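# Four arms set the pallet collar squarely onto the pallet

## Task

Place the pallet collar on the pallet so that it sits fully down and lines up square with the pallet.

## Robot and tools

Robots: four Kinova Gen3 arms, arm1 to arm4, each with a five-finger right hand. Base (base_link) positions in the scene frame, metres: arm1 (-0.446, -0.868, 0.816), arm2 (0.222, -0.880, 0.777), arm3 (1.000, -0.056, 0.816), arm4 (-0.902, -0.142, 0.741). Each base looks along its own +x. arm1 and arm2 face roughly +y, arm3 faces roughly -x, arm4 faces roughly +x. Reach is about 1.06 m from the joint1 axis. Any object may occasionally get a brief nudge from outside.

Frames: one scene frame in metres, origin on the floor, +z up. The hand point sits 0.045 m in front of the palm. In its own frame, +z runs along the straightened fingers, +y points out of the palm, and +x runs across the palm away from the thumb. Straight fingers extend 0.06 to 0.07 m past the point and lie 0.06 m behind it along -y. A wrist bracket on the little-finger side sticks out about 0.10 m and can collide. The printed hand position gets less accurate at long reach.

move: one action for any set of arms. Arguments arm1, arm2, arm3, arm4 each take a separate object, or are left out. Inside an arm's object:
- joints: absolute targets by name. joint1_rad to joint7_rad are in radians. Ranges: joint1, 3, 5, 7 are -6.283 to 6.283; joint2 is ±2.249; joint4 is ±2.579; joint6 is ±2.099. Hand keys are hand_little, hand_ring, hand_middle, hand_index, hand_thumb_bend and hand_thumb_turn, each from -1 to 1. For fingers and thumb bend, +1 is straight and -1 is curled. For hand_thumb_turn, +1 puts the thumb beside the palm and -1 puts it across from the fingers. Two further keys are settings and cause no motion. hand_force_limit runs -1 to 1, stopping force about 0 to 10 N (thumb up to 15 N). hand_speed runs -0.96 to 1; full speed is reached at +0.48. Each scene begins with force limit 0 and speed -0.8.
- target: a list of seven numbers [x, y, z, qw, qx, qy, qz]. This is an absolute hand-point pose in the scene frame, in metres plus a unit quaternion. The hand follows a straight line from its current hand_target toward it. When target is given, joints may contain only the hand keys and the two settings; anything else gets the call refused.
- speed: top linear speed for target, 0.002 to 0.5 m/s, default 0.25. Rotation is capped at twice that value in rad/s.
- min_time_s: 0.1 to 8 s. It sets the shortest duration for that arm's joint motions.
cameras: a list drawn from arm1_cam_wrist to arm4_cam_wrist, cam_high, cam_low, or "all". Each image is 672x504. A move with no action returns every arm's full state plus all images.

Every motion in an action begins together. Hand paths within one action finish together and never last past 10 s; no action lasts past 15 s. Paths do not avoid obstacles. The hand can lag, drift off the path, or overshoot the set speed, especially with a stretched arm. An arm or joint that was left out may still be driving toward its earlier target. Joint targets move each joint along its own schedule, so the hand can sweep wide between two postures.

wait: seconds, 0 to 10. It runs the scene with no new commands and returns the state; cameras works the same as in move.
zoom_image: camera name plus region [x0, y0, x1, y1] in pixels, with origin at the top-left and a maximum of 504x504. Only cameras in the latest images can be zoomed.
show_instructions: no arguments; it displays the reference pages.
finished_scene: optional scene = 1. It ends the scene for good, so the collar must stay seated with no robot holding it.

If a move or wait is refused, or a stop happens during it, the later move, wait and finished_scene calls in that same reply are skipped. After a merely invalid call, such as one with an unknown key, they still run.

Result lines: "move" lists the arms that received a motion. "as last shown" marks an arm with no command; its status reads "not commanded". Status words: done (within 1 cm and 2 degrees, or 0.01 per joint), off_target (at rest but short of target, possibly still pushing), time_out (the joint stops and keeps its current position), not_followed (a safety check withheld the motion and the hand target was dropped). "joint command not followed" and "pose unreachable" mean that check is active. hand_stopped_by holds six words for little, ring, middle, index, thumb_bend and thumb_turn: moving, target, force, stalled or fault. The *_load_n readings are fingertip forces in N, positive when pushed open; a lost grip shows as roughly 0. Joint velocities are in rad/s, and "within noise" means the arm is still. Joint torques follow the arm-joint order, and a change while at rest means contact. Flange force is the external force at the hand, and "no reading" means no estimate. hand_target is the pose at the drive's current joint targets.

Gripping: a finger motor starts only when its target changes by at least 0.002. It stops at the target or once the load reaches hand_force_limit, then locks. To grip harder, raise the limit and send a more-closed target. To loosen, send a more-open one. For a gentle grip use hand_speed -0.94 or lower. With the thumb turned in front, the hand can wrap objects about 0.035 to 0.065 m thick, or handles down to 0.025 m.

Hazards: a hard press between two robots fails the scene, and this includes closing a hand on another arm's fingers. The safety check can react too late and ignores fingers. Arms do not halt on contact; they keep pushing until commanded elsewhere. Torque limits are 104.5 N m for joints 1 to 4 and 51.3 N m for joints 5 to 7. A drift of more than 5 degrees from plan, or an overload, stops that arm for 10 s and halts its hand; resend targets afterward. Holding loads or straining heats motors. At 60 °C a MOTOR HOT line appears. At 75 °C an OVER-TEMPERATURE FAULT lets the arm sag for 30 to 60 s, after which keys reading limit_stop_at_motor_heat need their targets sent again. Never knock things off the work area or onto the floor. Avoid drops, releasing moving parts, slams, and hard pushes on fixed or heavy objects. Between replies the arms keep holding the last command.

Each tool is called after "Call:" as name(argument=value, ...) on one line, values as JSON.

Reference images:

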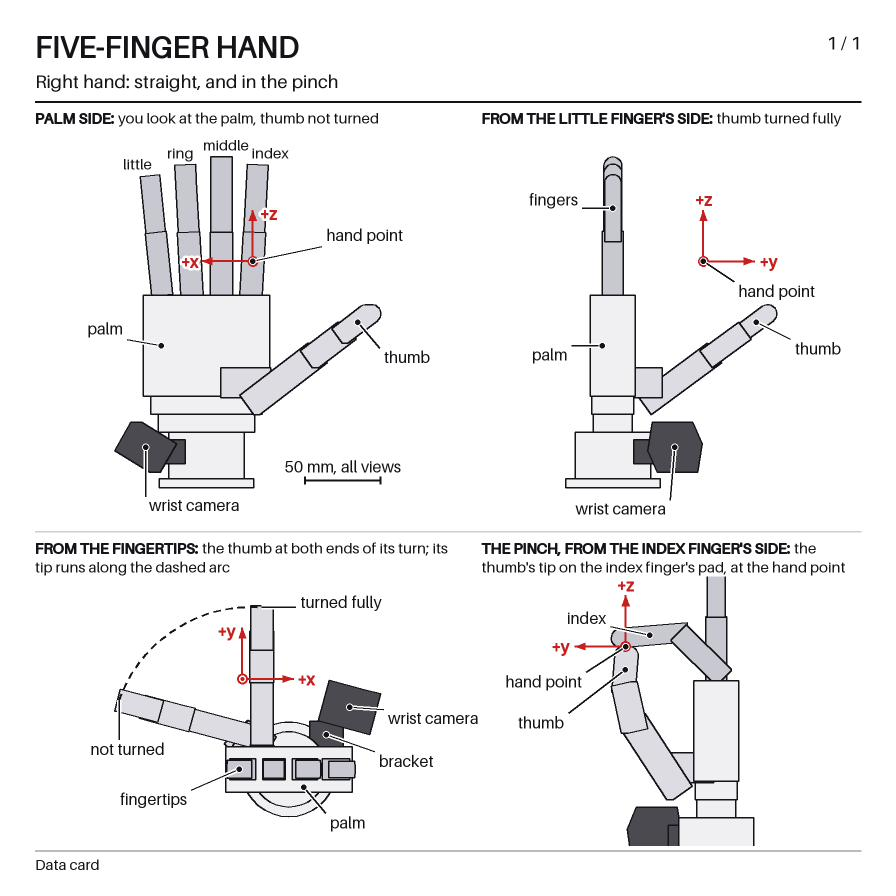

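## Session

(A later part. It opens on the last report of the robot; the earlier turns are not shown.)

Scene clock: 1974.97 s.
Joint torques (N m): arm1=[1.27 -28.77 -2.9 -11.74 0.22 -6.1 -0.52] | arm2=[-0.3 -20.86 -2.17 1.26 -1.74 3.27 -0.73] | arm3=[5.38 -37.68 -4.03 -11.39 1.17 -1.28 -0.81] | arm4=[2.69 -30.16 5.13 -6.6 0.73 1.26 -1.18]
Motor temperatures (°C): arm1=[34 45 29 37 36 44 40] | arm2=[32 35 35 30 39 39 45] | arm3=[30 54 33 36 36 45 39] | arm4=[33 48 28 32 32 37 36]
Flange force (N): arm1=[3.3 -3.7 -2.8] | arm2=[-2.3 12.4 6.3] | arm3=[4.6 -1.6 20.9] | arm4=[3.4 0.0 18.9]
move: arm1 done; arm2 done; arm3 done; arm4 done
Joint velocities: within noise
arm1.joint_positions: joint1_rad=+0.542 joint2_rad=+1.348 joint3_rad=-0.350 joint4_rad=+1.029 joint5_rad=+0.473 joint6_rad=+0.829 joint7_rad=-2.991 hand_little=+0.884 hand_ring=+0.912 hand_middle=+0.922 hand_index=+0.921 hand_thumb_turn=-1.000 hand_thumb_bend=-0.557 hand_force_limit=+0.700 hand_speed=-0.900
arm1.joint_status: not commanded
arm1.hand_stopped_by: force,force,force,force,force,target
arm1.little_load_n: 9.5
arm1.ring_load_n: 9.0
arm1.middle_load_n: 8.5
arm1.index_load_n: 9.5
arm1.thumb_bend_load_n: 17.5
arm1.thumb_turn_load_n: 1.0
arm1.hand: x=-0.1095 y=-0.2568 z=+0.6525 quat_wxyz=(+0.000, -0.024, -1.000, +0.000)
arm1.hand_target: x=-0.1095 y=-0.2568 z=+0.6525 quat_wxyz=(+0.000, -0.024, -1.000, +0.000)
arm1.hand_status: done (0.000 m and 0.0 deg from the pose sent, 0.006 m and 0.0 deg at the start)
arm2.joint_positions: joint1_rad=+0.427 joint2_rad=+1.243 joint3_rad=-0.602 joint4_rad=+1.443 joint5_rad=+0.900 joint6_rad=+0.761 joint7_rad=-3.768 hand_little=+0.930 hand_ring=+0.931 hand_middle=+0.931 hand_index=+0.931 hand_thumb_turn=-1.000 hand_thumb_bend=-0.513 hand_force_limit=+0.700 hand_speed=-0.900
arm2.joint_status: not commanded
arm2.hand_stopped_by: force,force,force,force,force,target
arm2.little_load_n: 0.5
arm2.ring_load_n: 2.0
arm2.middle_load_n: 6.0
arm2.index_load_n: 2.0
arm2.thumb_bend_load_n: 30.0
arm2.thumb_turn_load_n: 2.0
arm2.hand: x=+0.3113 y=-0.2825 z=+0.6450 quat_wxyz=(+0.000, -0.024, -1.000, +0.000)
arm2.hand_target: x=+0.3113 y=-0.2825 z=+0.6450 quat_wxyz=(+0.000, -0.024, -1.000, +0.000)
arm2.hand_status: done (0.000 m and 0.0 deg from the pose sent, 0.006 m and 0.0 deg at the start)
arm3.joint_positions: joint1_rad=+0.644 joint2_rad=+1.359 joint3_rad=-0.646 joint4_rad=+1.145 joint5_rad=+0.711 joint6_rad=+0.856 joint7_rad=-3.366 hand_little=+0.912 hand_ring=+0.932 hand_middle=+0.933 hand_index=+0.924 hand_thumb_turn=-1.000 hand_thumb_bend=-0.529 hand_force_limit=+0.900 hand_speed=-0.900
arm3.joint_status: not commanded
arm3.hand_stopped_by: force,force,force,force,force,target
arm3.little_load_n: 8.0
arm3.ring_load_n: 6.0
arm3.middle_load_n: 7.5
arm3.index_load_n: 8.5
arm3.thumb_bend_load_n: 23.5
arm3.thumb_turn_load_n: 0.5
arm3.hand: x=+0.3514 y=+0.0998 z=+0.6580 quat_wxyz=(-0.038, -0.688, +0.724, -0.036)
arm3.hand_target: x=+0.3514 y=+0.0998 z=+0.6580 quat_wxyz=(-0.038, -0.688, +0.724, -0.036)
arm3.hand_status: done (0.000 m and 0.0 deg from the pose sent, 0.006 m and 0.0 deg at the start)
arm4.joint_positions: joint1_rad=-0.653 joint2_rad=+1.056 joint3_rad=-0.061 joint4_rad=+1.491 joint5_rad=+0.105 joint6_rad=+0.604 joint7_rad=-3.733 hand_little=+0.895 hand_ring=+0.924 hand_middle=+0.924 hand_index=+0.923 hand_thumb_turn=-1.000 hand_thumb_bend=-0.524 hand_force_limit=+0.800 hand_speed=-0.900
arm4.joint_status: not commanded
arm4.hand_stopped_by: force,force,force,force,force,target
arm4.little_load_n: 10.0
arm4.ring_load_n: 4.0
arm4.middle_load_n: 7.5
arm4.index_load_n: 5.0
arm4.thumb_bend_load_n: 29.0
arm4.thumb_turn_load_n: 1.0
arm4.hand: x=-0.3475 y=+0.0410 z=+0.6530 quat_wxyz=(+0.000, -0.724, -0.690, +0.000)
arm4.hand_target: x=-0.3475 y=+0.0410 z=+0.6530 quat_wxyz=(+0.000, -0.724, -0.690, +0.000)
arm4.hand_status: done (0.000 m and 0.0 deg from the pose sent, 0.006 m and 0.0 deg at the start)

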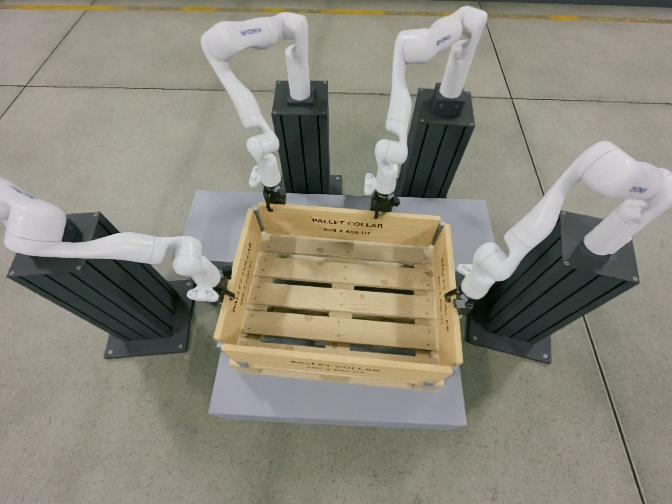

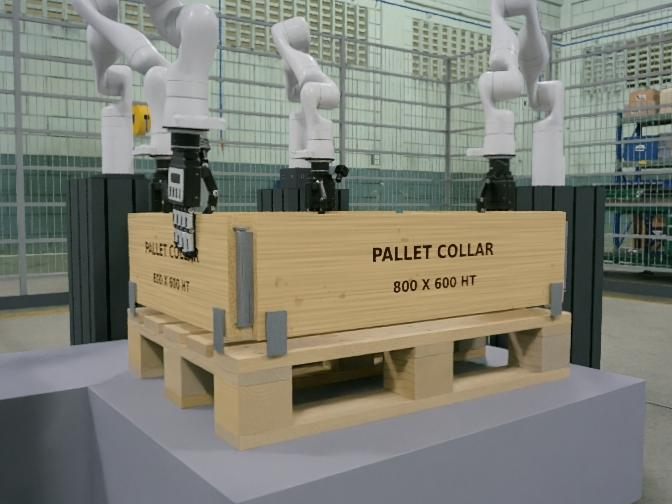

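Call:
move(cameras=["arm1_cam_wrist", "arm4_cam_wrist", "arm3_cam_wrist", "arm2_cam_wrist"])

Call:
zoom_image(camera="arm4_cam_wrist", region=[310, 380, 410, 460])

Call:
zoom_image(camera="arm4_cam_wrist", region=[260, 0, 420, 160])

Call:
zoom_image(camera="arm1_cam_wrist", region=[230, 0, 390, 160])

Call:
zoom_image(camera="arm1_cam_wrist", region=[520, 380, 672, 504])

Call:
zoom_image(camera="arm2_cam_wrist", region=[340, 160, 500, 260])

Scene clock: 2018.20 s.
Joint torques (N m): arm1=[1.25 -28.7 -2.88 -11.72 0.23 -6.11 -0.54] | arm2=[-0.26 -20.91 -2.21 1.2 -1.73 3.29 -0.73] | arm3=[5.42 -37.64 -4.07 -11.36 1.17 -1.36 -0.87] | arm4=[2.71 -30.07 5.16 -6.59 0.74 1.25 -1.17]
Motor temperatures (°C): arm1=[34 45 29 36 36 45 40] | arm2=[32 35 35 30 38 39 45] | arm3=[30 54 33 36 35 45 39] | arm4=[33 47 28 31 32 37 36]
Flange force (N): arm1=[3.2 -3.7 -2.9] | arm2=[-2.2 12.2 6.4] | arm3=[4.5 -1.2 20.8] | arm4=[3.5 0.0 18.7]
Joint velocities: within noise
arm1.joint_positions: joint1_rad=+0.542 joint2_rad=+1.348 joint3_rad=-0.350 joint4_rad=+1.029 joint5_rad=+0.473 joint6_rad=+0.829 joint7_rad=-2.991 hand_little=+0.884 hand_ring=+0.912 hand_middle=+0.922 hand_index=+0.921 hand_thumb_turn=-1.000 hand_thumb_bend=-0.557 hand_force_limit=+0.700 hand_speed=-0.900
arm1.joint_status: not commanded
arm1.hand_stopped_by: force,force,force,force,force,target
arm1.little_load_n: 9.0
arm1.ring_load_n: 9.0
arm1.middle_load_n: 8.5
arm1.index_load_n: 9.5
arm1.thumb_bend_load_n: 17.5
arm1.thumb_turn_load_n: 1.5
arm1.hand: x=-0.1095 y=-0.2568 z=+0.6525 quat_wxyz=(+0.000, -0.024, -1.000, +0.000) (m; scene frame)
arm1.hand_target: x=-0.1095 y=-0.2568 z=+0.6525 quat_wxyz=(+0.000, -0.024, -1.000, +0.000) (m; scene frame)
arm1.hand_status: done (0.000 m and 0.0 deg from the pose sent, 0.006 m and 0.0 deg at the start)
arm2.joint_positions: joint1_rad=+0.427 joint2_rad=+1.243 joint3_rad=-0.602 joint4_rad=+1.443 joint5_rad=+0.900 joint6_rad=+0.761 joint7_rad=-3.768 hand_little=+0.930 hand_ring=+0.931 hand_middle=+0.931 hand_index=+0.931 hand_thumb_turn=-1.000 hand_thumb_bend=-0.513 hand_force_limit=+0.700 hand_speed=-0.900
arm2.joint_status: not commanded
arm2.hand_stopped_by: force,force,force,force,force,target
arm2.little_load_n: 0.0
arm2.ring_load_n: 2.0
arm2.middle_load_n: 5.5
arm2.index_load_n: 2.0
arm2.thumb_bend_load_n: 30.5
arm2.thumb_turn_load_n: 2.0
arm2.hand: x=+0.3113 y=-0.2825 z=+0.6450 quat_wxyz=(+0.000, -0.024, -1.000, +0.000) (m; scene frame)
arm2.hand_target: x=+0.3113 y=-0.2825 z=+0.6450 quat_wxyz=(+0.000, -0.024, -1.000, +0.000) (m; scene frame)
arm2.hand_status: done (0.000 m and 0.0 deg from the pose sent, 0.006 m and 0.0 deg at the start)
arm3.joint_positions: joint1_rad=+0.644 joint2_rad=+1.359 joint3_rad=-0.646 joint4_rad=+1.145 joint5_rad=+0.711 joint6_rad=+0.856 joint7_rad=-3.366 hand_little=+0.912 hand_ring=+0.932 hand_middle=+0.933 hand_index=+0.924 hand_thumb_turn=-1.000 hand_thumb_bend=-0.529 hand_force_limit=+0.900 hand_speed=-0.900
arm3.joint_status: not commanded
arm3.hand_stopped_by: force,force,force,force,force,target
arm3.little_load_n: 8.0
arm3.ring_load_n: 6.0
arm3.middle_load_n: 8.0
arm3.index_load_n: 8.5
arm3.thumb_bend_load_n: 23.0
arm3.thumb_turn_load_n: 0.0
arm3.hand: x=+0.3514 y=+0.0998 z=+0.6580 quat_wxyz=(-0.038, -0.688, +0.724, -0.036) (m; scene frame)
arm3.hand_target: x=+0.3514 y=+0.0998 z=+0.6580 quat_wxyz=(-0.038, -0.688, +0.724, -0.036) (m; scene frame)
arm3.hand_status: done (0.000 m and 0.0 deg from the pose sent, 0.006 m and 0.0 deg at the start)
arm4.joint_positions: joint1_rad=-0.653 joint2_rad=+1.056 joint3_rad=-0.061 joint4_rad=+1.491 joint5_rad=+0.105 joint6_rad=+0.604 joint7_rad=-3.733 hand_little=+0.895 hand_ring=+0.924 hand_middle=+0.924 hand_index=+0.923 hand_thumb_turn=-1.000 hand_thumb_bend=-0.524 hand_force_limit=+0.800 hand_speed=-0.900
arm4.joint_status: not commanded
arm4.hand_stopped_by: force,force,force,force,force,target
arm4.little_load_n: 10.0
arm4.ring_load_n: 4.0
arm4.middle_load_n: 7.5
arm4.index_load_n: 4.5
arm4.thumb_bend_load_n: 29.0
arm4.thumb_turn_load_n: 1.0
arm4.hand: x=-0.3475 y=+0.0410 z=+0.6530 quat_wxyz=(+0.000, -0.724, -0.690, +0.000) (m; scene frame)
arm4.hand_target: x=-0.3475 y=+0.0410 z=+0.6530 quat_wxyz=(+0.000, -0.724, -0.690, +0.000) (m; scene frame)
arm4.hand_status: done (0.000 m and 0.0 deg from the pose sent, 0.006 m and 0.0 deg at the start)
pictures: arm1_cam_wrist, arm2_cam_wrist, arm3_cam_wrist, arm4_cam_wrist
camera_calibration:
arm1_cam_wrist: T_world_to_cam=[[-0.21964, 0.97558, 0.00251, 0.21913], [0.83025, 0.18557, 0.5256, -0.20771], [0.51229, 0.11753, -0.85073, 0.75632]] pos_world=[-0.16688, -0.26412, 0.75205]
arm2_cam_wrist: T_world_to_cam=[[-0.25214, 0.96757, -0.01493, 0.362], [0.82081, 0.22201, 0.52629, -0.53061], [0.51254, 0.12045, -0.85017, 0.5378]] pos_world=[0.25116, -0.29723, 0.74188]
arm3_cam_wrist: T_world_to_cam=[[-0.98118, -0.19263, 0.01323, 0.35684], [-0.16767, 0.88404, 0.43629, -0.31971], [-0.09574, 0.42586, -0.89971, 0.69422]] pos_world=[0.36298, 0.05573, 0.75936]
arm4_cam_wrist: T_world_to_cam=[[0.98618, 0.16387, -0.0245, 0.35702], [0.1529, -0.84308, 0.51559, -0.24504], [0.06383, -0.51221, -0.85649, 0.72026]] pos_world=[-0.36059, 0.10383, 0.75197]

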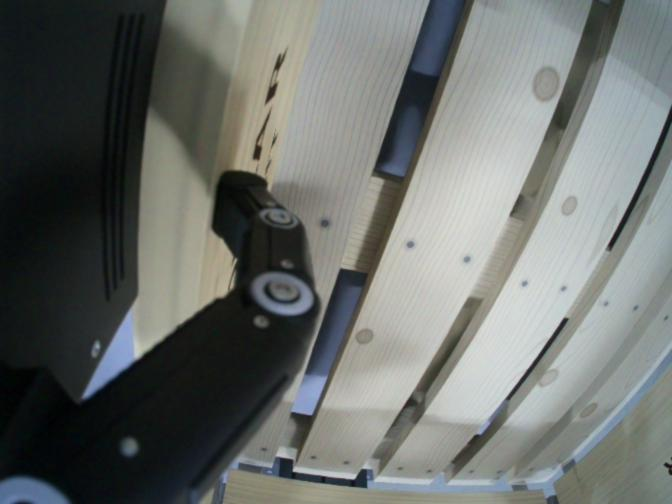

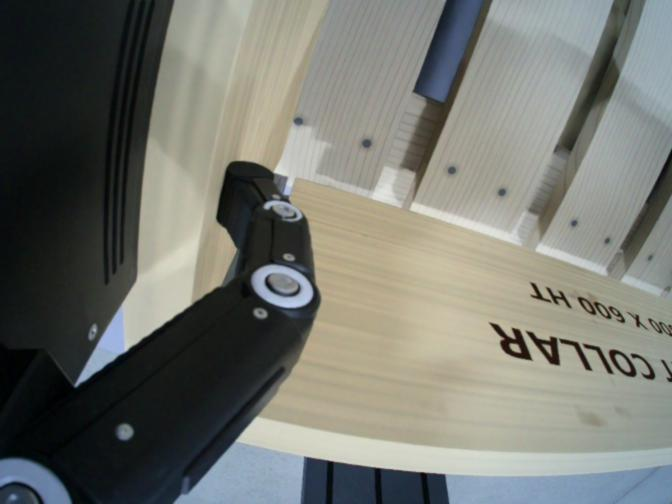

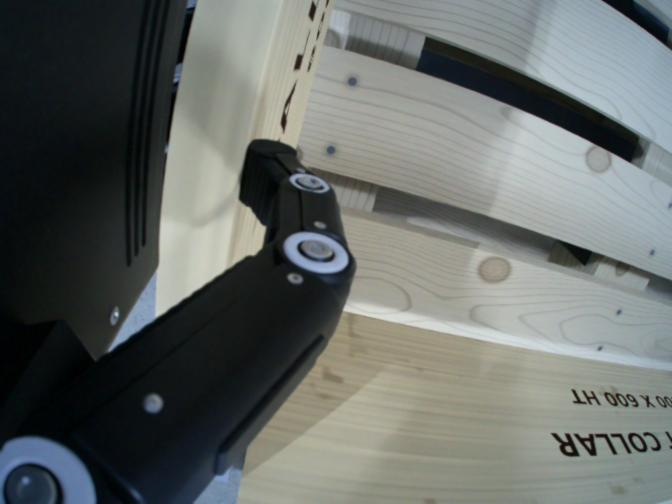

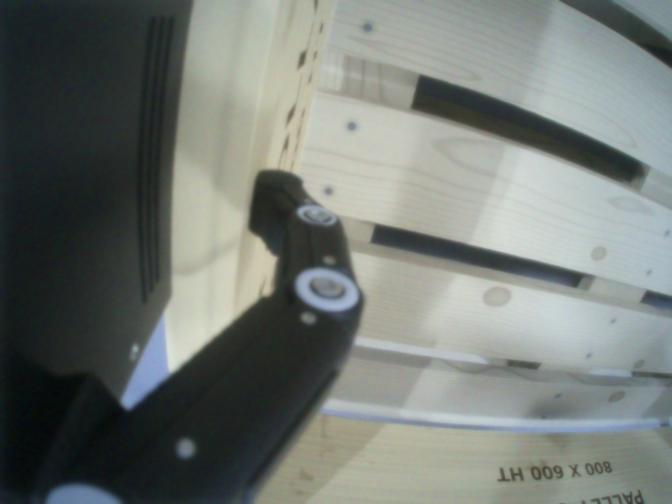

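Scaled by 5.040 from the camera's image (finer frame: 960x720).

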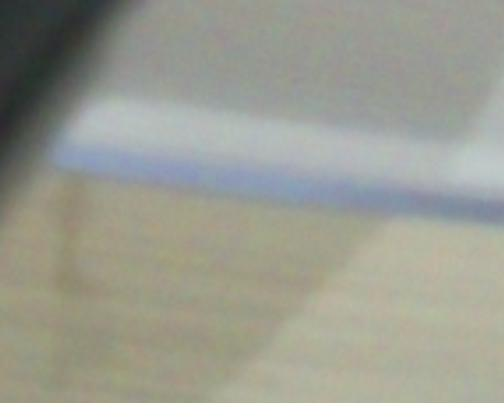

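Scaled by 3.150 from the camera's image (finer frame: 960x720).

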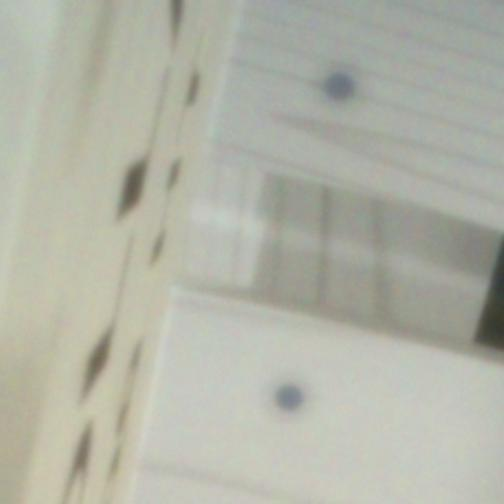

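Scaled by 3.150 from the camera's image (finer frame: 960x720).

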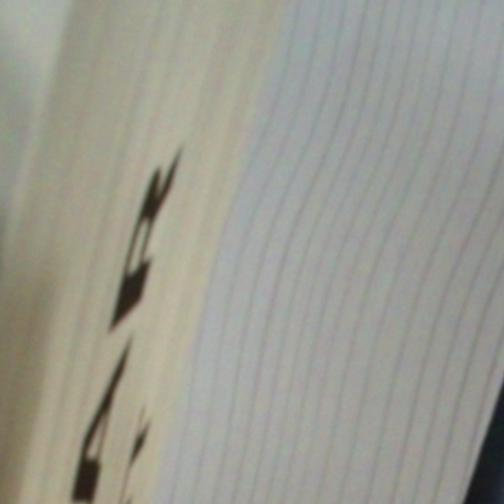

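Scaled by 3.316 from the camera's image (finer frame: 960x720).

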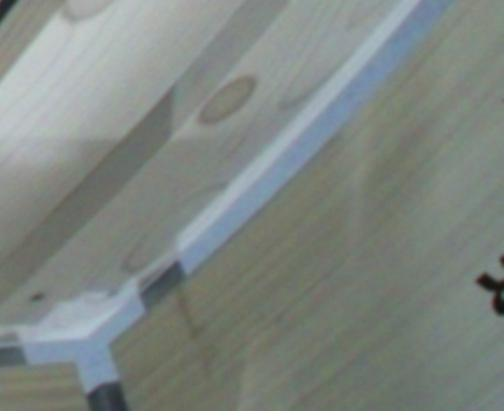

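Scaled by 3.150 from the camera's image (finer frame: 960x720).

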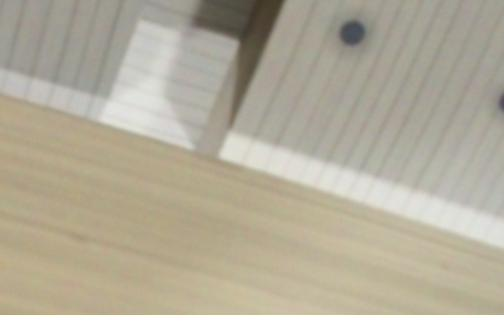

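Call:
move(arm1={"target": [-0.1095, -0.2573, 0.6555, 0, 0.02443, 0.9997, 0], "speed": 0.01}, arm2={"target": [0.3113, -0.2830, 0.648, 0, 0.02443, 0.9997, 0], "speed": 0.01}, arm3={"target": [0.3514, 0.0993, 0.661, -0.0380, -0.6881, 0.7238, -0.0360], "speed": 0.01}, arm4={"target": [-0.3475, 0.0405, 0.656, 0, 0.72417, 0.68962, 0], "speed": 0.01})

Call:
move(arm1={"target": [-0.1095, -0.2580, 0.6525, 0, 0.02443, 0.9997, 0], "speed": 0.01}, arm2={"target": [0.3113, -0.2837, 0.645, 0, 0.02443, 0.9997, 0], "speed": 0.01}, arm3={"target": [0.3514, 0.0986, 0.658, -0.0380, -0.6881, 0.7238, -0.0360], "speed": 0.01}, arm4={"target": [-0.3475, 0.0398, 0.653, 0, 0.72417, 0.68962, 0], "speed": 0.01})

Scene clock: 2072.00 s.
Joint torques (N m): arm1=[2.13 -35.07 -3.21 -12.52 0.12 -4.85 -0.47] | arm2=[-0.03 -22.29 -2.29 0.64 -1.58 3.26 -0.76] | arm3=[5.79 -35.57 -2.94 -11.49 1.58 -1.61 -0.8] | arm4=[1.87 -34.14 4.39 -8.77 0.7 0.61 -1.15]
Motor temperatures (°C): arm1=[34 44 29 36 36 45 40] | arm2=[32 35 35 30 38 39 45] | arm3=[30 56 33 36 35 45 39] | arm4=[33 47 28 31 32 37 36]
Flange force (N): arm1=[3.0 0.2 10.0] | arm2=[-1.8 12.1 8.5] | arm3=[6.0 -2.7 16.2] | arm4=[1.5 -0.8 25.0]
move: arm1 done; arm2 done; arm3 done; arm4 done
Joint velocities: within noise
arm1.joint_positions: joint1_rad=+0.544 joint2_rad=+1.341 joint3_rad=-0.350 joint4_rad=+1.035 joint5_rad=+0.472 joint6_rad=+0.830 joint7_rad=-2.992 hand_little=+0.884 hand_ring=+0.912 hand_middle=+0.922 hand_index=+0.921 hand_thumb_turn=-1.000 hand_thumb_bend=-0.557 hand_force_limit=+0.700 hand_speed=-0.900
arm1.joint_status: not commanded
arm1.hand_stopped_by: force,force,force,force,force,target
arm1.little_load_n: 9.0
arm1.ring_load_n: 8.5
arm1.middle_load_n: 8.0
arm1.index_load_n: 9.0
arm1.thumb_bend_load_n: 17.5
arm1.thumb_turn_load_n: 1.0
arm1.hand: x=-0.1095 y=-0.2573 z=+0.6555 quat_wxyz=(+0.000, -0.024, -1.000, +0.000)
arm1.hand_target: x=-0.1095 y=-0.2573 z=+0.6555 quat_wxyz=(+0.000, -0.024, -1.000, +0.000)
arm1.hand_status: done (0.000 m and 0.0 deg from the pose sent, 0.003 m and 0.0 deg at the start)
arm2.joint_positions: joint1_rad=+0.428 joint2_rad=+1.237 joint3_rad=-0.604 joint4_rad=+1.447 joint5_rad=+0.898 joint6_rad=+0.764 joint7_rad=-3.768 hand_little=+0.930 hand_ring=+0.931 hand_middle=+0.931 hand_index=+0.931 hand_thumb_turn=-1.000 hand_thumb_bend=-0.513 hand_force_limit=+0.700 hand_speed=-0.900
arm2.joint_status: not commanded
arm2.hand_stopped_by: force,force,force,force,force,target
arm2.little_load_n: 0.0
arm2.ring_load_n: 2.5
arm2.middle_load_n: 6.0
arm2.index_load_n: 2.0
arm2.thumb_bend_load_n: 29.5
arm2.thumb_turn_load_n: 2.0
arm2.hand: x=+0.3113 y=-0.2830 z=+0.6480 quat_wxyz=(+0.000, -0.024, -1.000, +0.000)
arm2.hand_target: x=+0.3113 y=-0.2830 z=+0.6480 quat_wxyz=(+0.000, -0.024, -1.000, +0.000)
arm2.hand_status: done (0.000 m and 0.0 deg from the pose sent, 0.003 m and 0.0 deg at the start)
arm3.joint_positions: joint1_rad=+0.644 joint2_rad=+1.353 joint3_rad=-0.647 joint4_rad=+1.149 joint5_rad=+0.709 joint6_rad=+0.858 joint7_rad=-3.367 hand_little=+0.912 hand_ring=+0.932 hand_middle=+0.933 hand_index=+0.924 hand_thumb_turn=-1.000 hand_thumb_bend=-0.529 hand_force_limit=+0.900 hand_speed=-0.900
arm3.joint_status: not commanded
arm3.hand_stopped_by: force,force,force,force,force,target
arm3.little_load_n: 8.0
arm3.ring_load_n: 6.0
arm3.middle_load_n: 8.0
arm3.index_load_n: 8.5
arm3.thumb_bend_load_n: 23.5
arm3.thumb_turn_load_n: 0.0
arm3.hand: x=+0.3514 y=+0.0993 z=+0.6610 quat_wxyz=(-0.038, -0.688, +0.724, -0.036)
arm3.hand_target: x=+0.3514 y=+0.0993 z=+0.6610 quat_wxyz=(-0.038, -0.688, +0.724, -0.036)
arm3.hand_status: done (0.000 m and 0.0 deg from the pose sent, 0.003 m and 0.0 deg at the start)
arm4.joint_positions: joint1_rad=-0.652 joint2_rad=+1.050 joint3_rad=-0.061 joint4_rad=+1.493 joint5_rad=+0.105 joint6_rad=+0.608 joint7_rad=-3.732 hand_little=+0.895 hand_ring=+0.924 hand_middle=+0.924 hand_index=+0.923 hand_thumb_turn=-1.000 hand_thumb_bend=-0.524 hand_force_limit=+0.800 hand_speed=-0.900
arm4.joint_status: not commanded
arm4.hand_stopped_by: force,force,force,force,force,target
arm4.little_load_n: 10.0
arm4.ring_load_n: 4.0
arm4.middle_load_n: 8.0
arm4.index_load_n: 5.0
arm4.thumb_bend_load_n: 28.5
arm4.thumb_turn_load_n: 1.5
arm4.hand: x=-0.3475 y=+0.0405 z=+0.6560 quat_wxyz=(+0.000, -0.724, -0.690, +0.000)
arm4.hand_target: x=-0.3475 y=+0.0405 z=+0.6560 quat_wxyz=(+0.000, -0.724, -0.690, +0.000)
arm4.hand_status: done (0.000 m and 0.0 deg from the pose sent, 0.003 m and 0.0 deg at the start)
pictures: none

Scene clock: 2072.97 s.
Joint torques (N m): arm1=[1.5 -30.4 -3.05 -11.47 0.08 -5.38 -0.48] | arm2=[-0.05 -21.14 -1.99 0.91 -1.55 3.33 -0.71] | arm3=[5.45 -36.92 -3.72 -11.18 1.2 -1.29 -0.8] | arm4=[3.31 -30.08 5.86 -6.32 0.95 1.51 -1.19]
Motor temperatures (°C): arm1=[34 44 29 36 36 45 40] | arm2=[32 35 35 30 38 39 45] | arm3=[30 56 33 36 35 45 39] | arm4=[33 47 28 31 32 37 36]
Flange force (N): arm1=[2.8 -1.7 1.4] | arm2=[-1.8 11.5 6.5] | arm3=[4.9 -1.4 19.6] | arm4=[4.6 -0.1 19.1]
move: arm1 done; arm2 done; arm3 done; arm4 done
Joint velocities: within noise
arm1.joint_positions: joint1_rad=+0.544 joint2_rad=+1.346 joint3_rad=-0.349 joint4_rad=+1.035 joint5_rad=+0.474 joint6_rad=+0.825 joint7_rad=-2.992 hand_little=+0.884 hand_ring=+0.912 hand_middle=+0.922 hand_index=+0.921 hand_thumb_turn=-1.000 hand_thumb_bend=-0.557 hand_force_limit=+0.700 hand_speed=-0.900
arm1.joint_status: not commanded
arm1.hand_stopped_by: force,force,force,force,force,target
arm1.little_load_n: 9.0
arm1.ring_load_n: 8.5
arm1.middle_load_n: 8.0
arm1.index_load_n: 9.0
arm1.thumb_bend_load_n: 17.5
arm1.thumb_turn_load_n: 1.0
arm1.hand: x=-0.1095 y=-0.2580 z=+0.6525 quat_wxyz=(+0.000, -0.024, -1.000, +0.000)
arm1.hand_target: x=-0.1095 y=-0.2580 z=+0.6525 quat_wxyz=(+0.000, -0.024, -1.000, +0.000)
arm1.hand_status: done (0.000 m and 0.0 deg from the pose sent, 0.003 m and 0.0 deg at the start)
arm2.joint_positions: joint1_rad=+0.427 joint2_rad=+1.242 joint3_rad=-0.601 joint4_rad=+1.448 joint5_rad=+0.901 joint6_rad=+0.759 joint7_rad=-3.771 hand_little=+0.930 hand_ring=+0.931 hand_middle=+0.931 hand_index=+0.931 hand_thumb_turn=-1.000 hand_thumb_bend=-0.513 hand_force_limit=+0.700 hand_speed=-0.900
arm2.joint_status: not commanded
arm2.hand_stopped_by: force,force,force,force,force,target
arm2.little_load_n: 0.0
arm2.ring_load_n: 2.5
arm2.middle_load_n: 6.0
arm2.index_load_n: 2.0
arm2.thumb_bend_load_n: 30.0
arm2.thumb_turn_load_n: 2.0
arm2.hand: x=+0.3113 y=-0.2837 z=+0.6450 quat_wxyz=(+0.000, -0.024, -1.000, +0.000)
arm2.hand_target: x=+0.3113 y=-0.2837 z=+0.6450 quat_wxyz=(+0.000, -0.024, -1.000, +0.000)
arm2.hand_status: done (0.000 m and 0.0 deg from the pose sent, 0.003 m and 0.0 deg at the start)
arm3.joint_positions: joint1_rad=+0.642 joint2_rad=+1.358 joint3_rad=-0.645 joint4_rad=+1.147 joint5_rad=+0.711 joint6_rad=+0.855 joint7_rad=-3.369 hand_little=+0.912 hand_ring=+0.932 hand_middle=+0.933 hand_index=+0.924 hand_thumb_turn=-1.000 hand_thumb_bend=-0.529 hand_force_limit=+0.900 hand_speed=-0.900
arm3.joint_status: not commanded
arm3.hand_stopped_by: force,force,force,force,force,target
arm3.little_load_n: 7.5
arm3.ring_load_n: 6.0
arm3.middle_load_n: 8.0
arm3.index_load_n: 8.5
arm3.thumb_bend_load_n: 23.5
arm3.thumb_turn_load_n: 0.0
arm3.hand: x=+0.3514 y=+0.0986 z=+0.6580 quat_wxyz=(-0.038, -0.688, +0.724, -0.036)
arm3.hand_target: x=+0.3514 y=+0.0986 z=+0.6580 quat_wxyz=(-0.038, -0.688, +0.724, -0.036)
arm3.hand_status: done (0.000 m and 0.0 deg from the pose sent, 0.003 m and 0.0 deg at the start)
arm4.joint_positions: joint1_rad=-0.651 joint2_rad=+1.056 joint3_rad=-0.061 joint4_rad=+1.493 joint5_rad=+0.106 joint6_rad=+0.603 joint7_rad=-3.732 hand_little=+0.895 hand_ring=+0.924 hand_middle=+0.924 hand_index=+0.923 hand_thumb_turn=-1.000 hand_thumb_bend=-0.524 hand_force_limit=+0.800 hand_speed=-0.900
arm4.joint_status: not commanded
arm4.hand_stopped_by: force,force,force,force,force,target
arm4.little_load_n: 10.0
arm4.ring_load_n: 3.5
arm4.middle_load_n: 7.5
arm4.index_load_n: 4.5
arm4.thumb_bend_load_n: 29.5
arm4.thumb_turn_load_n: 1.0
arm4.hand: x=-0.3475 y=+0.0398 z=+0.6530 quat_wxyz=(+0.000, -0.724, -0.690, +0.000)
arm4.hand_target: x=-0.3475 y=+0.0398 z=+0.6530 quat_wxyz=(+0.000, -0.724, -0.690, +0.000)
arm4.hand_status: done (0.000 m and 0.0 deg from the pose sent, 0.003 m and 0.0 deg at the start)
pictures: none

Call:
move(arm1={"target": [-0.1102, -0.2580, 0.6555, 0, 0.02443, 0.9997, 0], "speed": 0.01}, arm2={"target": [0.3106, -0.2837, 0.648, 0, 0.02443, 0.9997, 0], "speed": 0.01}, arm3={"target": [0.3507, 0.0986, 0.661, -0.0380, -0.6881, 0.7238, -0.0360], "speed": 0.01}, arm4={"target": [-0.3482, 0.0398, 0.656, 0, 0.72417, 0.68962, 0], "speed": 0.01}, cameras=["cam_high", "cam_low"])

Call:
move(arm1={"target": [-0.1115, -0.2580, 0.6525, 0, 0.02443, 0.9997, 0], "speed": 0.01}, arm2={"target": [0.3093, -0.2837, 0.645, 0, 0.02443, 0.9997, 0], "speed": 0.01}, arm3={"target": [0.3494, 0.0986, 0.658, -0.0380, -0.6881, 0.7238, -0.0360], "speed": 0.01}, arm4={"target": [-0.3495, 0.0398, 0.653, 0, 0.72417, 0.68962, 0], "speed": 0.01}, cameras=["cam_high", "cam_low"])

Call:
zoom_image(camera="cam_high", region=[220, 350, 260, 380])

Call:
zoom_image(camera="cam_high", region=[415, 365, 455, 395])

Call:
zoom_image(camera="cam_low", region=[205, 310, 305, 370])

Call:
zoom_image(camera="cam_low", region=[520, 270, 600, 330])

Call:
zoom_image(camera="cam_low", region=[110, 270, 190, 330])

Scene clock: 2104.03 s.
Joint torques (N m): arm1=[2.1 -35.08 -3.29 -12.55 0.08 -4.84 -0.48] | arm2=[0.2 -22.32 -2.27 0.51 -1.56 3.24 -0.74] | arm3=[5.67 -35.49 -3.06 -11.27 1.45 -1.47 -0.82] | arm4=[1.79 -33.95 4.41 -8.55 0.66 0.76 -1.15]
Motor temperatures (°C): arm1=[34 44 29 36 36 46 40] | arm2=[32 35 35 30 38 39 45] | arm3=[30 56 33 36 35 45 39] | arm4=[33 47 28 31 32 37 36]
Flange force (N): arm1=[3.1 -0.1 10.1] | arm2=[-1.4 11.7 8.6] | arm3=[5.7 -2.4 16.4] | arm4=[1.4 -0.5 25.0]
move: arm1 done; arm2 done; arm3 done; arm4 done
Joint velocities: within noise
arm1.joint_positions: joint1_rad=+0.544 joint2_rad=+1.340 joint3_rad=-0.350 joint4_rad=+1.040 joint5_rad=+0.473 joint6_rad=+0.827 joint7_rad=-2.994 hand_little=+0.884 hand_ring=+0.912 hand_middle=+0.922 hand_index=+0.921 hand_thumb_turn=-1.000 hand_thumb_bend=-0.557 hand_force_limit=+0.700 hand_speed=-0.900
arm1.joint_status: not commanded
arm1.hand_stopped_by: force,force,force,force,force,target
arm1.little_load_n: 9.0
arm1.ring_load_n: 9.0
arm1.middle_load_n: 8.0
arm1.index_load_n: 9.0
arm1.thumb_bend_load_n: 17.5
arm1.thumb_turn_load_n: 1.0
arm1.hand: x=-0.1102 y=-0.2580 z=+0.6555 quat_wxyz=(+0.000, -0.024, -1.000, +0.000)
arm1.hand_target: x=-0.1102 y=-0.2580 z=+0.6555 quat_wxyz=(+0.000, -0.024, -1.000, +0.000)
arm1.hand_status: done (0.000 m and 0.0 deg from the pose sent, 0.003 m and 0.0 deg at the start)
arm2.joint_positions: joint1_rad=+0.427 joint2_rad=+1.236 joint3_rad=-0.603 joint4_rad=+1.450 joint5_rad=+0.898 joint6_rad=+0.762 joint7_rad=-3.771 hand_little=+0.930 hand_ring=+0.931 hand_middle=+0.931 hand_index=+0.931 hand_thumb_turn=-1.000 hand_thumb_bend=-0.513 hand_force_limit=+0.700 hand_speed=-0.900
arm2.joint_status: not commanded
arm2.hand_stopped_by: force,force,force,force,force,target
arm2.little_load_n: 0.0
arm2.ring_load_n: 2.5
arm2.middle_load_n: 6.0
arm2.index_load_n: 2.0
arm2.thumb_bend_load_n: 29.5
arm2.thumb_turn_load_n: 2.0
arm2.hand: x=+0.3106 y=-0.2837 z=+0.6480 quat_wxyz=(+0.000, -0.024, -1.000, +0.000)
arm2.hand_target: x=+0.3106 y=-0.2837 z=+0.6480 quat_wxyz=(+0.000, -0.024, -1.000, +0.000)
arm2.hand_status: done (0.000 m and 0.0 deg from the pose sent, 0.003 m and 0.0 deg at the start)
arm3.joint_positions: joint1_rad=+0.642 joint2_rad=+1.354 joint3_rad=-0.647 joint4_rad=+1.147 joint5_rad=+0.709 joint6_rad=+0.860 joint7_rad=-3.368 hand_little=+0.912 hand_ring=+0.932 hand_middle=+0.933 hand_index=+0.924 hand_thumb_turn=-1.000 hand_thumb_bend=-0.529 hand_force_limit=+0.900 hand_speed=-0.900
arm3.joint_status: not commanded
arm3.hand_stopped_by: force,force,force,force,force,target
arm3.little_load_n: 8.0
arm3.ring_load_n: 6.0
arm3.middle_load_n: 8.0
arm3.index_load_n: 8.5
arm3.thumb_bend_load_n: 23.5
arm3.thumb_turn_load_n: 0.0
arm3.hand: x=+0.3507 y=+0.0986 z=+0.6610 quat_wxyz=(-0.038, -0.688, +0.724, -0.036)
arm3.hand_target: x=+0.3507 y=+0.0986 z=+0.6610 quat_wxyz=(-0.038, -0.688, +0.724, -0.036)
arm3.hand_status: done (0.000 m and 0.0 deg from the pose sent, 0.003 m and 0.0 deg at the start)
arm4.joint_positions: joint1_rad=-0.651 joint2_rad=+1.049 joint3_rad=-0.061 joint4_rad=+1.496 joint5_rad=+0.105 joint6_rad=+0.606 joint7_rad=-3.732 hand_little=+0.895 hand_ring=+0.924 hand_middle=+0.924 hand_index=+0.923 hand_thumb_turn=-1.000 hand_thumb_bend=-0.524 hand_force_limit=+0.800 hand_speed=-0.900
arm4.joint_status: not commanded
arm4.hand_stopped_by: force,force,force,force,force,target
arm4.little_load_n: 10.0
arm4.ring_load_n: 4.0
arm4.middle_load_n: 7.5
arm4.index_load_n: 4.5
arm4.thumb_bend_load_n: 29.0
arm4.thumb_turn_load_n: 1.5
arm4.hand: x=-0.3482 y=+0.0398 z=+0.6560 quat_wxyz=(+0.000, -0.724, -0.690, +0.000)
arm4.hand_target: x=-0.3482 y=+0.0398 z=+0.6560 quat_wxyz=(+0.000, -0.724, -0.690, +0.000)
arm4.hand_status: done (0.000 m and 0.0 deg from the pose sent, 0.003 m and 0.0 deg at the start)

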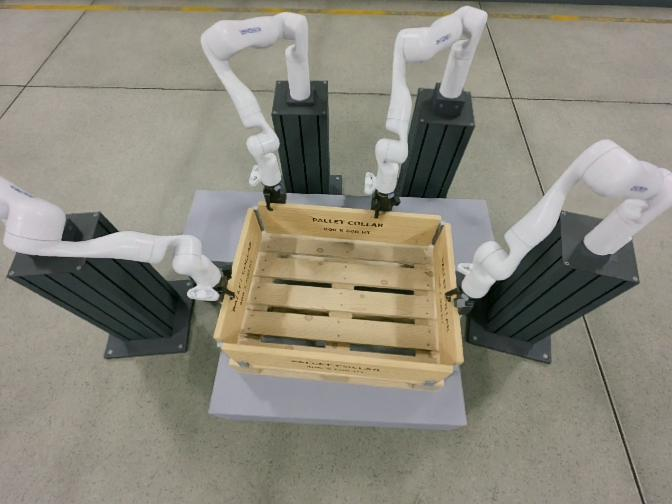

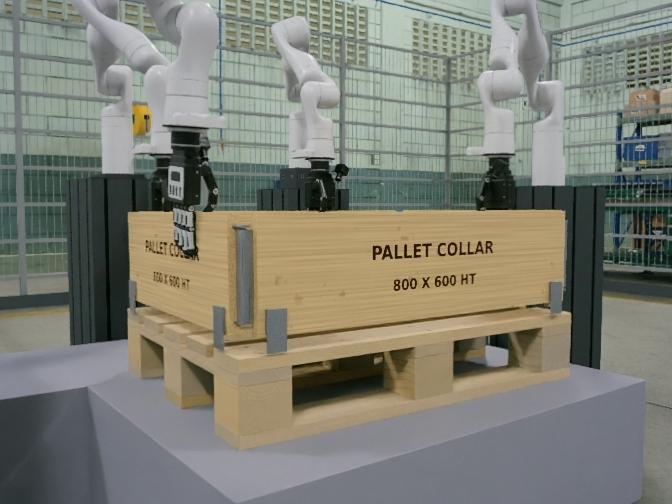

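Scene clock: 2105.00 s.
Joint torques (N m): arm1=[1.73 -35.04 -3.68 -12.51 -0.1 -4.99 -0.49] | arm2=[0.39 -22.13 -1.94 0.49 -1.52 3.31 -0.74] | arm3=[5.7 -35.59 -3.12 -11.06 1.34 -1.35 -0.8] | arm4=[0.54 -34.51 2.92 -8.79 0.27 0.51 -1.12]
Motor temperatures (°C): arm1=[34 44 29 36 36 46 40] | arm2=[32 35 35 30 38 39 45] | arm3=[30 56 33 36 35 45 39] | arm4=[33 47 28 31 32 37 36]
Flange force (N): arm1=[2.5 -0.4 9.9] | arm2=[-1.0 11.4 8.1] | arm3=[5.7 -1.9 16.9] | arm4=[-0.6 0.4 25.8]
move: arm1 done; arm2 done; arm3 done; arm4 done
Joint velocities: within noise
arm1.joint_positions: joint1_rad=+0.541 joint2_rad=+1.344 joint3_rad=-0.349 joint4_rad=+1.040 joint5_rad=+0.474 joint6_rad=+0.822 joint7_rad=-2.996 hand_little=+0.884 hand_ring=+0.912 hand_middle=+0.922 hand_index=+0.921 hand_thumb_turn=-1.000 hand_thumb_bend=-0.557 hand_force_limit=+0.700 hand_speed=-0.900
arm1.joint_status: not commanded
arm1.hand_stopped_by: force,force,force,force,force,target
arm1.little_load_n: 9.5
arm1.ring_load_n: 9.0
arm1.middle_load_n: 8.0
arm1.index_load_n: 9.0
arm1.thumb_bend_load_n: 17.0
arm1.thumb_turn_load_n: 1.0
arm1.hand: x=-0.1116 y=-0.2581 z=+0.6524 quat_wxyz=(+0.000, -0.024, -1.000, +0.000)
arm1.hand_target: x=-0.1115 y=-0.2580 z=+0.6525 quat_wxyz=(+0.000, -0.024, -1.000, +0.000)
arm1.hand_status: done (0.000 m and 0.0 deg from the pose sent, 0.003 m and 0.0 deg at the start)
arm2.joint_positions: joint1_rad=+0.423 joint2_rad=+1.242 joint3_rad=-0.600 joint4_rad=+1.448 joint5_rad=+0.901 joint6_rad=+0.758 joint7_rad=-3.775 hand_little=+0.930 hand_ring=+0.931 hand_middle=+0.931 hand_index=+0.931 hand_thumb_turn=-1.000 hand_thumb_bend=-0.513 hand_force_limit=+0.700 hand_speed=-0.900
arm2.joint_status: not commanded
arm2.hand_stopped_by: force,force,force,force,force,target
arm2.little_load_n: 0.0
arm2.ring_load_n: 2.5
arm2.middle_load_n: 5.5
arm2.index_load_n: 2.0
arm2.thumb_bend_load_n: 29.0
arm2.thumb_turn_load_n: 1.5
arm2.hand: x=+0.3092 y=-0.2837 z=+0.6449 quat_wxyz=(+0.000, -0.024, -1.000, +0.000)
arm2.hand_target: x=+0.3093 y=-0.2837 z=+0.6450 quat_wxyz=(+0.000, -0.024, -1.000, +0.000)
arm2.hand_status: done (0.000 m and 0.0 deg from the pose sent, 0.003 m and 0.0 deg at the start)
arm3.joint_positions: joint1_rad=+0.639 joint2_rad=+1.361 joint3_rad=-0.647 joint4_rad=+1.137 joint5_rad=+0.710 joint6_rad=+0.860 joint7_rad=-3.365 hand_little=+0.912 hand_ring=+0.932 hand_middle=+0.933 hand_index=+0.924 hand_thumb_turn=-1.000 hand_thumb_bend=-0.529 hand_force_limit=+0.900 hand_speed=-0.900
arm3.joint_status: not commanded
arm3.hand_stopped_by: force,force,force,force,force,target
arm3.little_load_n: 7.5
arm3.ring_load_n: 6.0
arm3.middle_load_n: 8.0
arm3.index_load_n: 9.0
arm3.thumb_bend_load_n: 23.5
arm3.thumb_turn_load_n: 0.5
arm3.hand: x=+0.3494 y=+0.0986 z=+0.6580 quat_wxyz=(-0.038, -0.688, +0.724, -0.036)
arm3.hand_target: x=+0.3494 y=+0.0986 z=+0.6580 quat_wxyz=(-0.038, -0.688, +0.724, -0.036)
arm3.hand_status: done (0.000 m and 0.0 deg from the pose sent, 0.003 m and 0.0 deg at the start)
arm4.joint_positions: joint1_rad=-0.653 joint2_rad=+1.054 joint3_rad=-0.061 joint4_rad=+1.500 joint5_rad=+0.106 joint6_rad=+0.597 joint7_rad=-3.734 hand_little=+0.895 hand_ring=+0.924 hand_middle=+0.924 hand_index=+0.923 hand_thumb_turn=-1.000 hand_thumb_bend=-0.524 hand_force_limit=+0.800 hand_speed=-0.900
arm4.joint_status: not commanded
arm4.hand_stopped_by: force,force,force,force,force,target
arm4.little_load_n: 9.5
arm4.ring_load_n: 3.5
arm4.middle_load_n: 7.5
arm4.index_load_n: 4.5
arm4.thumb_bend_load_n: 29.0
arm4.thumb_turn_load_n: 1.5
arm4.hand: x=-0.3495 y=+0.0398 z=+0.6529 quat_wxyz=(+0.000, -0.724, -0.690, +0.000)
arm4.hand_target: x=-0.3495 y=+0.0398 z=+0.6530 quat_wxyz=(+0.000, -0.724, -0.690, +0.000)
arm4.hand_status: done (0.000 m and 0.0 deg from the pose sent, 0.003 m and 0.0 deg at the start)

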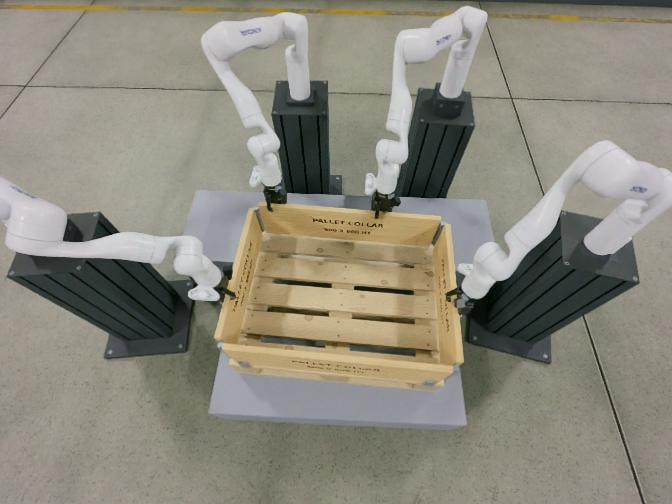

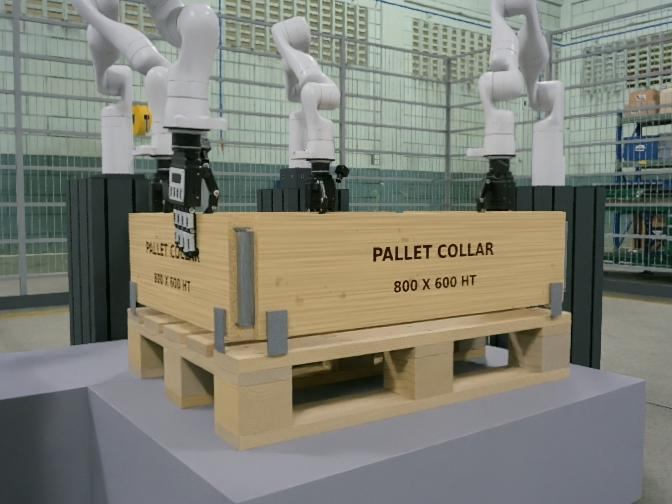

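Scaled by 12.600.

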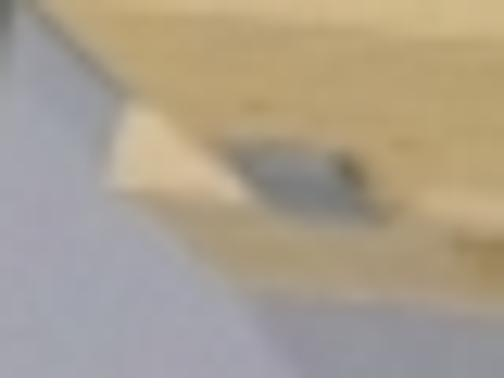

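Scaled by 12.600.

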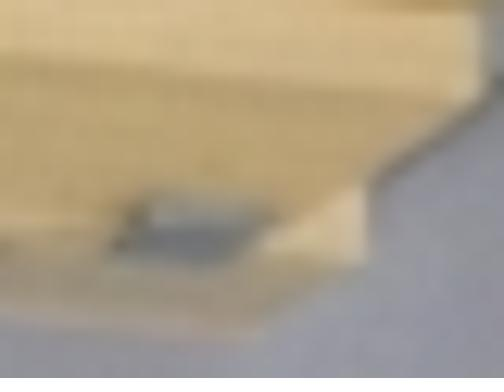

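Scaled by 5.040.

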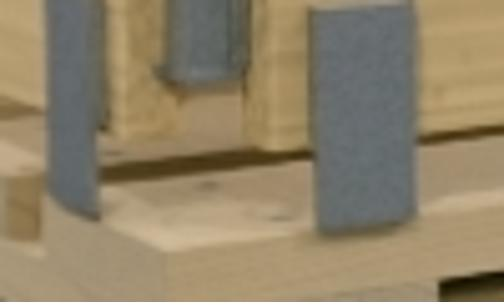

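Scaled by 6.300.

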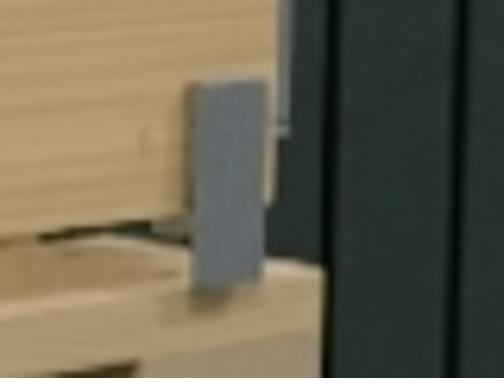

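Scaled by 6.300.

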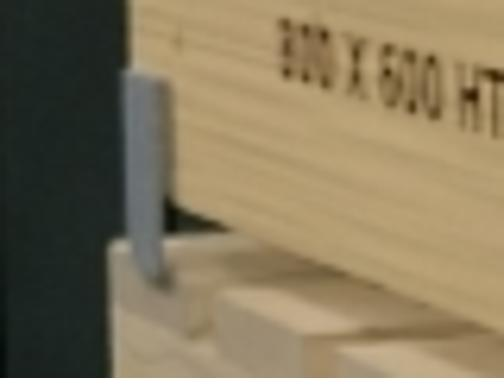

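Call:
move(arm1={"target": [-0.1115, -0.2580, 0.6485, 0, 0.02443, 0.9997, 0], "speed": 0.008}, arm2={"target": [0.3093, -0.2837, 0.641, 0, 0.02443, 0.9997, 0], "speed": 0.008}, arm3={"target": [0.3494, 0.0986, 0.654, -0.0380, -0.6881, 0.7238, -0.0360], "speed": 0.008}, arm4={"target": [-0.3495, 0.0398, 0.649, 0, 0.72417, 0.68962, 0], "speed": 0.008})

Scene clock: 2114.17 s.
Joint torques (N m): arm1=[1.58 -34.43 -3.61 -12.67 -0.01 -5.37 -0.48] | arm2=[0.51 -22.05 -1.69 0.63 -1.43 3.47 -0.75] | arm3=[5.54 -35.73 -3.12 -11.3 1.42 -1.56 -0.8] | arm4=[0.45 -33.69 2.7 -8.02 0.14 0.83 -1.09]
Motor temperatures (°C): arm1=[34 44 29 36 36 46 40] | arm2=[32 35 35 30 38 39 45] | arm3=[30 55 33 36 35 45 39] | arm4=[33 48 28 31 32 37 36]
Flange force (N): arm1=[2.7 -1.3 8.1] | arm2=[-0.8 11.7 8.0] | arm3=[5.5 -2.6 16.5] | arm4=[-0.4 1.2 25.0]
move: arm1 done; arm2 done; arm3 done; arm4 done
Joint velocities: within noise
arm1.joint_positions: joint1_rad=+0.541 joint2_rad=+1.352 joint3_rad=-0.348 joint4_rad=+1.036 joint5_rad=+0.475 joint6_rad=+0.818 joint7_rad=-2.996 hand_little=+0.884 hand_ring=+0.912 hand_middle=+0.922 hand_index=+0.921 hand_thumb_turn=-1.000 hand_thumb_bend=-0.557 hand_force_limit=+0.700 hand_speed=-0.900
arm1.joint_status: not commanded
arm1.hand_stopped_by: force,force,force,force,force,target
arm1.little_load_n: 9.0
arm1.ring_load_n: 9.0
arm1.middle_load_n: 8.5
arm1.index_load_n: 9.0
arm1.thumb_bend_load_n: 17.5
arm1.thumb_turn_load_n: 1.0
arm1.hand: x=-0.1115 y=-0.2580 z=+0.6485 quat_wxyz=(+0.000, -0.024, -1.000, +0.000)
arm1.hand_target: x=-0.1115 y=-0.2580 z=+0.6485 quat_wxyz=(+0.000, -0.024, -1.000, +0.000)
arm1.hand_status: done (0.000 m and 0.0 deg from the pose sent, 0.004 m and 0.0 deg at the start)
arm2.joint_positions: joint1_rad=+0.422 joint2_rad=+1.249 joint3_rad=-0.597 joint4_rad=+1.446 joint5_rad=+0.905 joint6_rad=+0.753 joint7_rad=-3.777 hand_little=+0.930 hand_ring=+0.931 hand_middle=+0.931 hand_index=+0.931 hand_thumb_turn=-1.000 hand_thumb_bend=-0.513 hand_force_limit=+0.700 hand_speed=-0.900
arm2.joint_status: not commanded
arm2.hand_stopped_by: force,force,force,force,force,target
arm2.little_load_n: 0.0
arm2.ring_load_n: 2.5
arm2.middle_load_n: 6.0
arm2.index_load_n: 2.0
arm2.thumb_bend_load_n: 30.0
arm2.thumb_turn_load_n: 1.5
arm2.hand: x=+0.3093 y=-0.2837 z=+0.6410 quat_wxyz=(+0.000, -0.024, -1.000, +0.000)
arm2.hand_target: x=+0.3093 y=-0.2837 z=+0.6410 quat_wxyz=(+0.000, -0.024, -1.000, +0.000)
arm2.hand_status: done (0.000 m and 0.0 deg from the pose sent, 0.004 m and 0.0 deg at the start)
arm3.joint_positions: joint1_rad=+0.638 joint2_rad=+1.368 joint3_rad=-0.645 joint4_rad=+1.133 joint5_rad=+0.712 joint6_rad=+0.856 joint7_rad=-3.365 hand_little=+0.912 hand_ring=+0.932 hand_middle=+0.933 hand_index=+0.924 hand_thumb_turn=-1.000 hand_thumb_bend=-0.529 hand_force_limit=+0.900 hand_speed=-0.900
arm3.joint_status: not commanded
arm3.hand_stopped_by: force,force,force,force,force,target
arm3.little_load_n: 8.0
arm3.ring_load_n: 6.0
arm3.middle_load_n: 8.0
arm3.index_load_n: 8.5
arm3.thumb_bend_load_n: 23.0
arm3.thumb_turn_load_n: 0.5
arm3.hand: x=+0.3494 y=+0.0986 z=+0.6540 quat_wxyz=(-0.038, -0.688, +0.724, -0.036)
arm3.hand_target: x=+0.3494 y=+0.0986 z=+0.6540 quat_wxyz=(-0.038, -0.688, +0.724, -0.036)
arm3.hand_status: done (0.000 m and 0.0 deg from the pose sent, 0.004 m and 0.0 deg at the start)
arm4.joint_positions: joint1_rad=-0.653 joint2_rad=+1.061 joint3_rad=-0.060 joint4_rad=+1.499 joint5_rad=+0.106 joint6_rad=+0.591 joint7_rad=-3.734 hand_little=+0.895 hand_ring=+0.924 hand_middle=+0.924 hand_index=+0.923 hand_thumb_turn=-1.000 hand_thumb_bend=-0.524 hand_force_limit=+0.800 hand_speed=-0.900
arm4.joint_status: not commanded
arm4.hand_stopped_by: force,force,force,force,force,target
arm4.little_load_n: 9.5
arm4.ring_load_n: 3.5
arm4.middle_load_n: 7.0
arm4.index_load_n: 4.5
arm4.thumb_bend_load_n: 29.5
arm4.thumb_turn_load_n: 1.5
arm4.hand: x=-0.3495 y=+0.0398 z=+0.6490 quat_wxyz=(+0.000, -0.724, -0.690, +0.000)
arm4.hand_target: x=-0.3495 y=+0.0398 z=+0.6490 quat_wxyz=(+0.000, -0.724, -0.690, +0.000)
arm4.hand_status: done (0.000 m and 0.0 deg from the pose sent, 0.004 m and 0.0 deg at the start)
pictures: none

Call:
move(arm1={"target": [-0.1115, -0.2580, 0.6435, 0, 0.02443, 0.9997, 0], "speed": 0.01}, arm2={"target": [0.3093, -0.2837, 0.636, 0, 0.02443, 0.9997, 0], "speed": 0.01}, arm3={"target": [0.3494, 0.0986, 0.649, -0.0380, -0.6881, 0.7238, -0.0360], "speed": 0.01}, arm4={"target": [-0.3495, 0.0398, 0.644, 0, 0.72417, 0.68962, 0], "speed": 0.01}, cameras=["cam_low"])

Scene clock: 2122.57 s.
Joint torques (N m): arm1=[1.55 -34.31 -3.62 -12.64 -0.04 -5.38 -0.49] | arm2=[0.56 -22.01 -1.5 0.6 -1.42 3.44 -0.73] | arm3=[5.66 -35.74 -3.05 -11.27 1.42 -1.55 -0.8] | arm4=[0.45 -33.65 2.72 -7.85 0.14 0.9 -1.12]
Motor temperatures (°C): arm1=[34 44 29 36 36 46 40] | arm2=[32 35 35 30 38 39 45] | arm3=[30 55 33 36 35 45 39] | arm4=[33 48 28 31 32 37 36]
Flange force (N): arm1=[2.8 -1.6 7.8] | arm2=[-0.6 11.5 7.8] | arm3=[5.7 -2.5 16.4] | arm4=[-0.4 1.2 24.9]
move: arm1 done; arm2 done; arm3 done; arm4 done
Joint velocities: within noise
arm1.joint_positions: joint1_rad=+0.539 joint2_rad=+1.362 joint3_rad=-0.346 joint4_rad=+1.030 joint5_rad=+0.477 joint6_rad=+0.814 joint7_rad=-2.996 hand_little=+0.884 hand_ring=+0.912 hand_middle=+0.922 hand_index=+0.921 hand_thumb_turn=-1.000 hand_thumb_bend=-0.557 hand_force_limit=+0.700 hand_speed=-0.900
arm1.joint_status: not commanded
arm1.hand_stopped_by: force,force,force,force,force,target
arm1.little_load_n: 9.0
arm1.ring_load_n: 9.0
arm1.middle_load_n: 8.0
arm1.index_load_n: 9.5
arm1.thumb_bend_load_n: 17.0
arm1.thumb_turn_load_n: 1.0
arm1.hand: x=-0.1115 y=-0.2580 z=+0.6435 quat_wxyz=(+0.000, -0.024, -1.000, +0.000)
arm1.hand_target: x=-0.1115 y=-0.2580 z=+0.6435 quat_wxyz=(+0.000, -0.024, -1.000, +0.000)
arm1.hand_status: done (0.000 m and 0.0 deg from the pose sent, 0.005 m and 0.0 deg at the start)
arm2.joint_positions: joint1_rad=+0.419 joint2_rad=+1.258 joint3_rad=-0.592 joint4_rad=+1.442 joint5_rad=+0.910 joint6_rad=+0.746 joint7_rad=-3.779 hand_little=+0.930 hand_ring=+0.931 hand_middle=+0.931 hand_index=+0.931 hand_thumb_turn=-1.000 hand_thumb_bend=-0.513 hand_force_limit=+0.700 hand_speed=-0.900
arm2.joint_status: not commanded
arm2.hand_stopped_by: force,force,force,force,force,target
arm2.little_load_n: 0.0
arm2.ring_load_n: 2.5
arm2.middle_load_n: 6.0
arm2.index_load_n: 2.0
arm2.thumb_bend_load_n: 29.5
arm2.thumb_turn_load_n: 1.5
arm2.hand: x=+0.3093 y=-0.2837 z=+0.6360 quat_wxyz=(+0.000, -0.024, -1.000, +0.000)
arm2.hand_target: x=+0.3093 y=-0.2837 z=+0.6360 quat_wxyz=(+0.000, -0.024, -1.000, +0.000)
arm2.hand_status: done (0.000 m and 0.0 deg from the pose sent, 0.005 m and 0.0 deg at the start)
arm3.joint_positions: joint1_rad=+0.636 joint2_rad=+1.378 joint3_rad=-0.643 joint4_rad=+1.128 joint5_rad=+0.714 joint6_rad=+0.852 joint7_rad=-3.364 hand_little=+0.912 hand_ring=+0.932 hand_middle=+0.933 hand_index=+0.924 hand_thumb_turn=-1.000 hand_thumb_bend=-0.529 hand_force_limit=+0.900 hand_speed=-0.900
arm3.joint_status: not commanded
arm3.hand_stopped_by: force,force,force,force,force,target
arm3.little_load_n: 8.0
arm3.ring_load_n: 6.0
arm3.middle_load_n: 8.0
arm3.index_load_n: 8.5
arm3.thumb_bend_load_n: 23.0
arm3.thumb_turn_load_n: 0.0
arm3.hand: x=+0.3494 y=+0.0986 z=+0.6490 quat_wxyz=(-0.038, -0.688, +0.724, -0.036)
arm3.hand_target: x=+0.3494 y=+0.0986 z=+0.6490 quat_wxyz=(-0.038, -0.688, +0.724, -0.036)
arm3.hand_status: done (0.000 m and 0.0 deg from the pose sent, 0.005 m and 0.0 deg at the start)
arm4.joint_positions: joint1_rad=-0.653 joint2_rad=+1.071 joint3_rad=-0.059 joint4_rad=+1.496 joint5_rad=+0.107 joint6_rad=+0.583 joint7_rad=-3.735 hand_little=+0.895 hand_ring=+0.924 hand_middle=+0.924 hand_index=+0.923 hand_thumb_turn=-1.000 hand_thumb_bend=-0.524 hand_force_limit=+0.800 hand_speed=-0.900
arm4.joint_status: not commanded
arm4.hand_stopped_by: force,force,force,force,force,target
arm4.little_load_n: 9.5
arm4.ring_load_n: 3.5
arm4.middle_load_n: 7.0
arm4.index_load_n: 4.0
arm4.thumb_bend_load_n: 29.5
arm4.thumb_turn_load_n: 1.5
arm4.hand: x=-0.3495 y=+0.0398 z=+0.6440 quat_wxyz=(+0.000, -0.724, -0.690, +0.000)
arm4.hand_target: x=-0.3495 y=+0.0398 z=+0.6440 quat_wxyz=(+0.000, -0.724, -0.690, +0.000)
arm4.hand_status: done (0.000 m and 0.0 deg from the pose sent, 0.005 m and 0.0 deg at the start)

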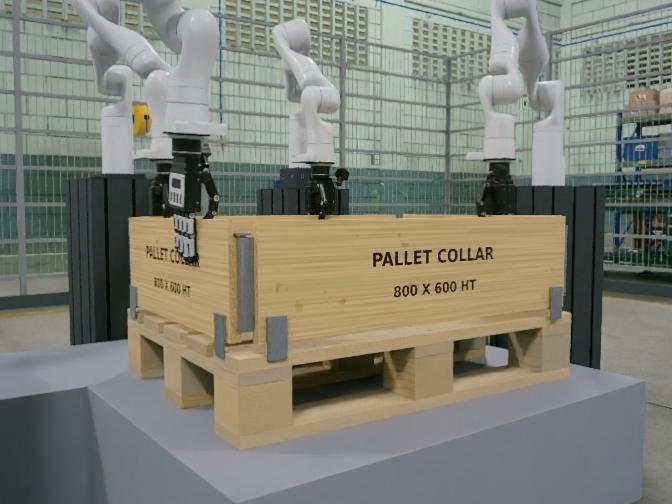

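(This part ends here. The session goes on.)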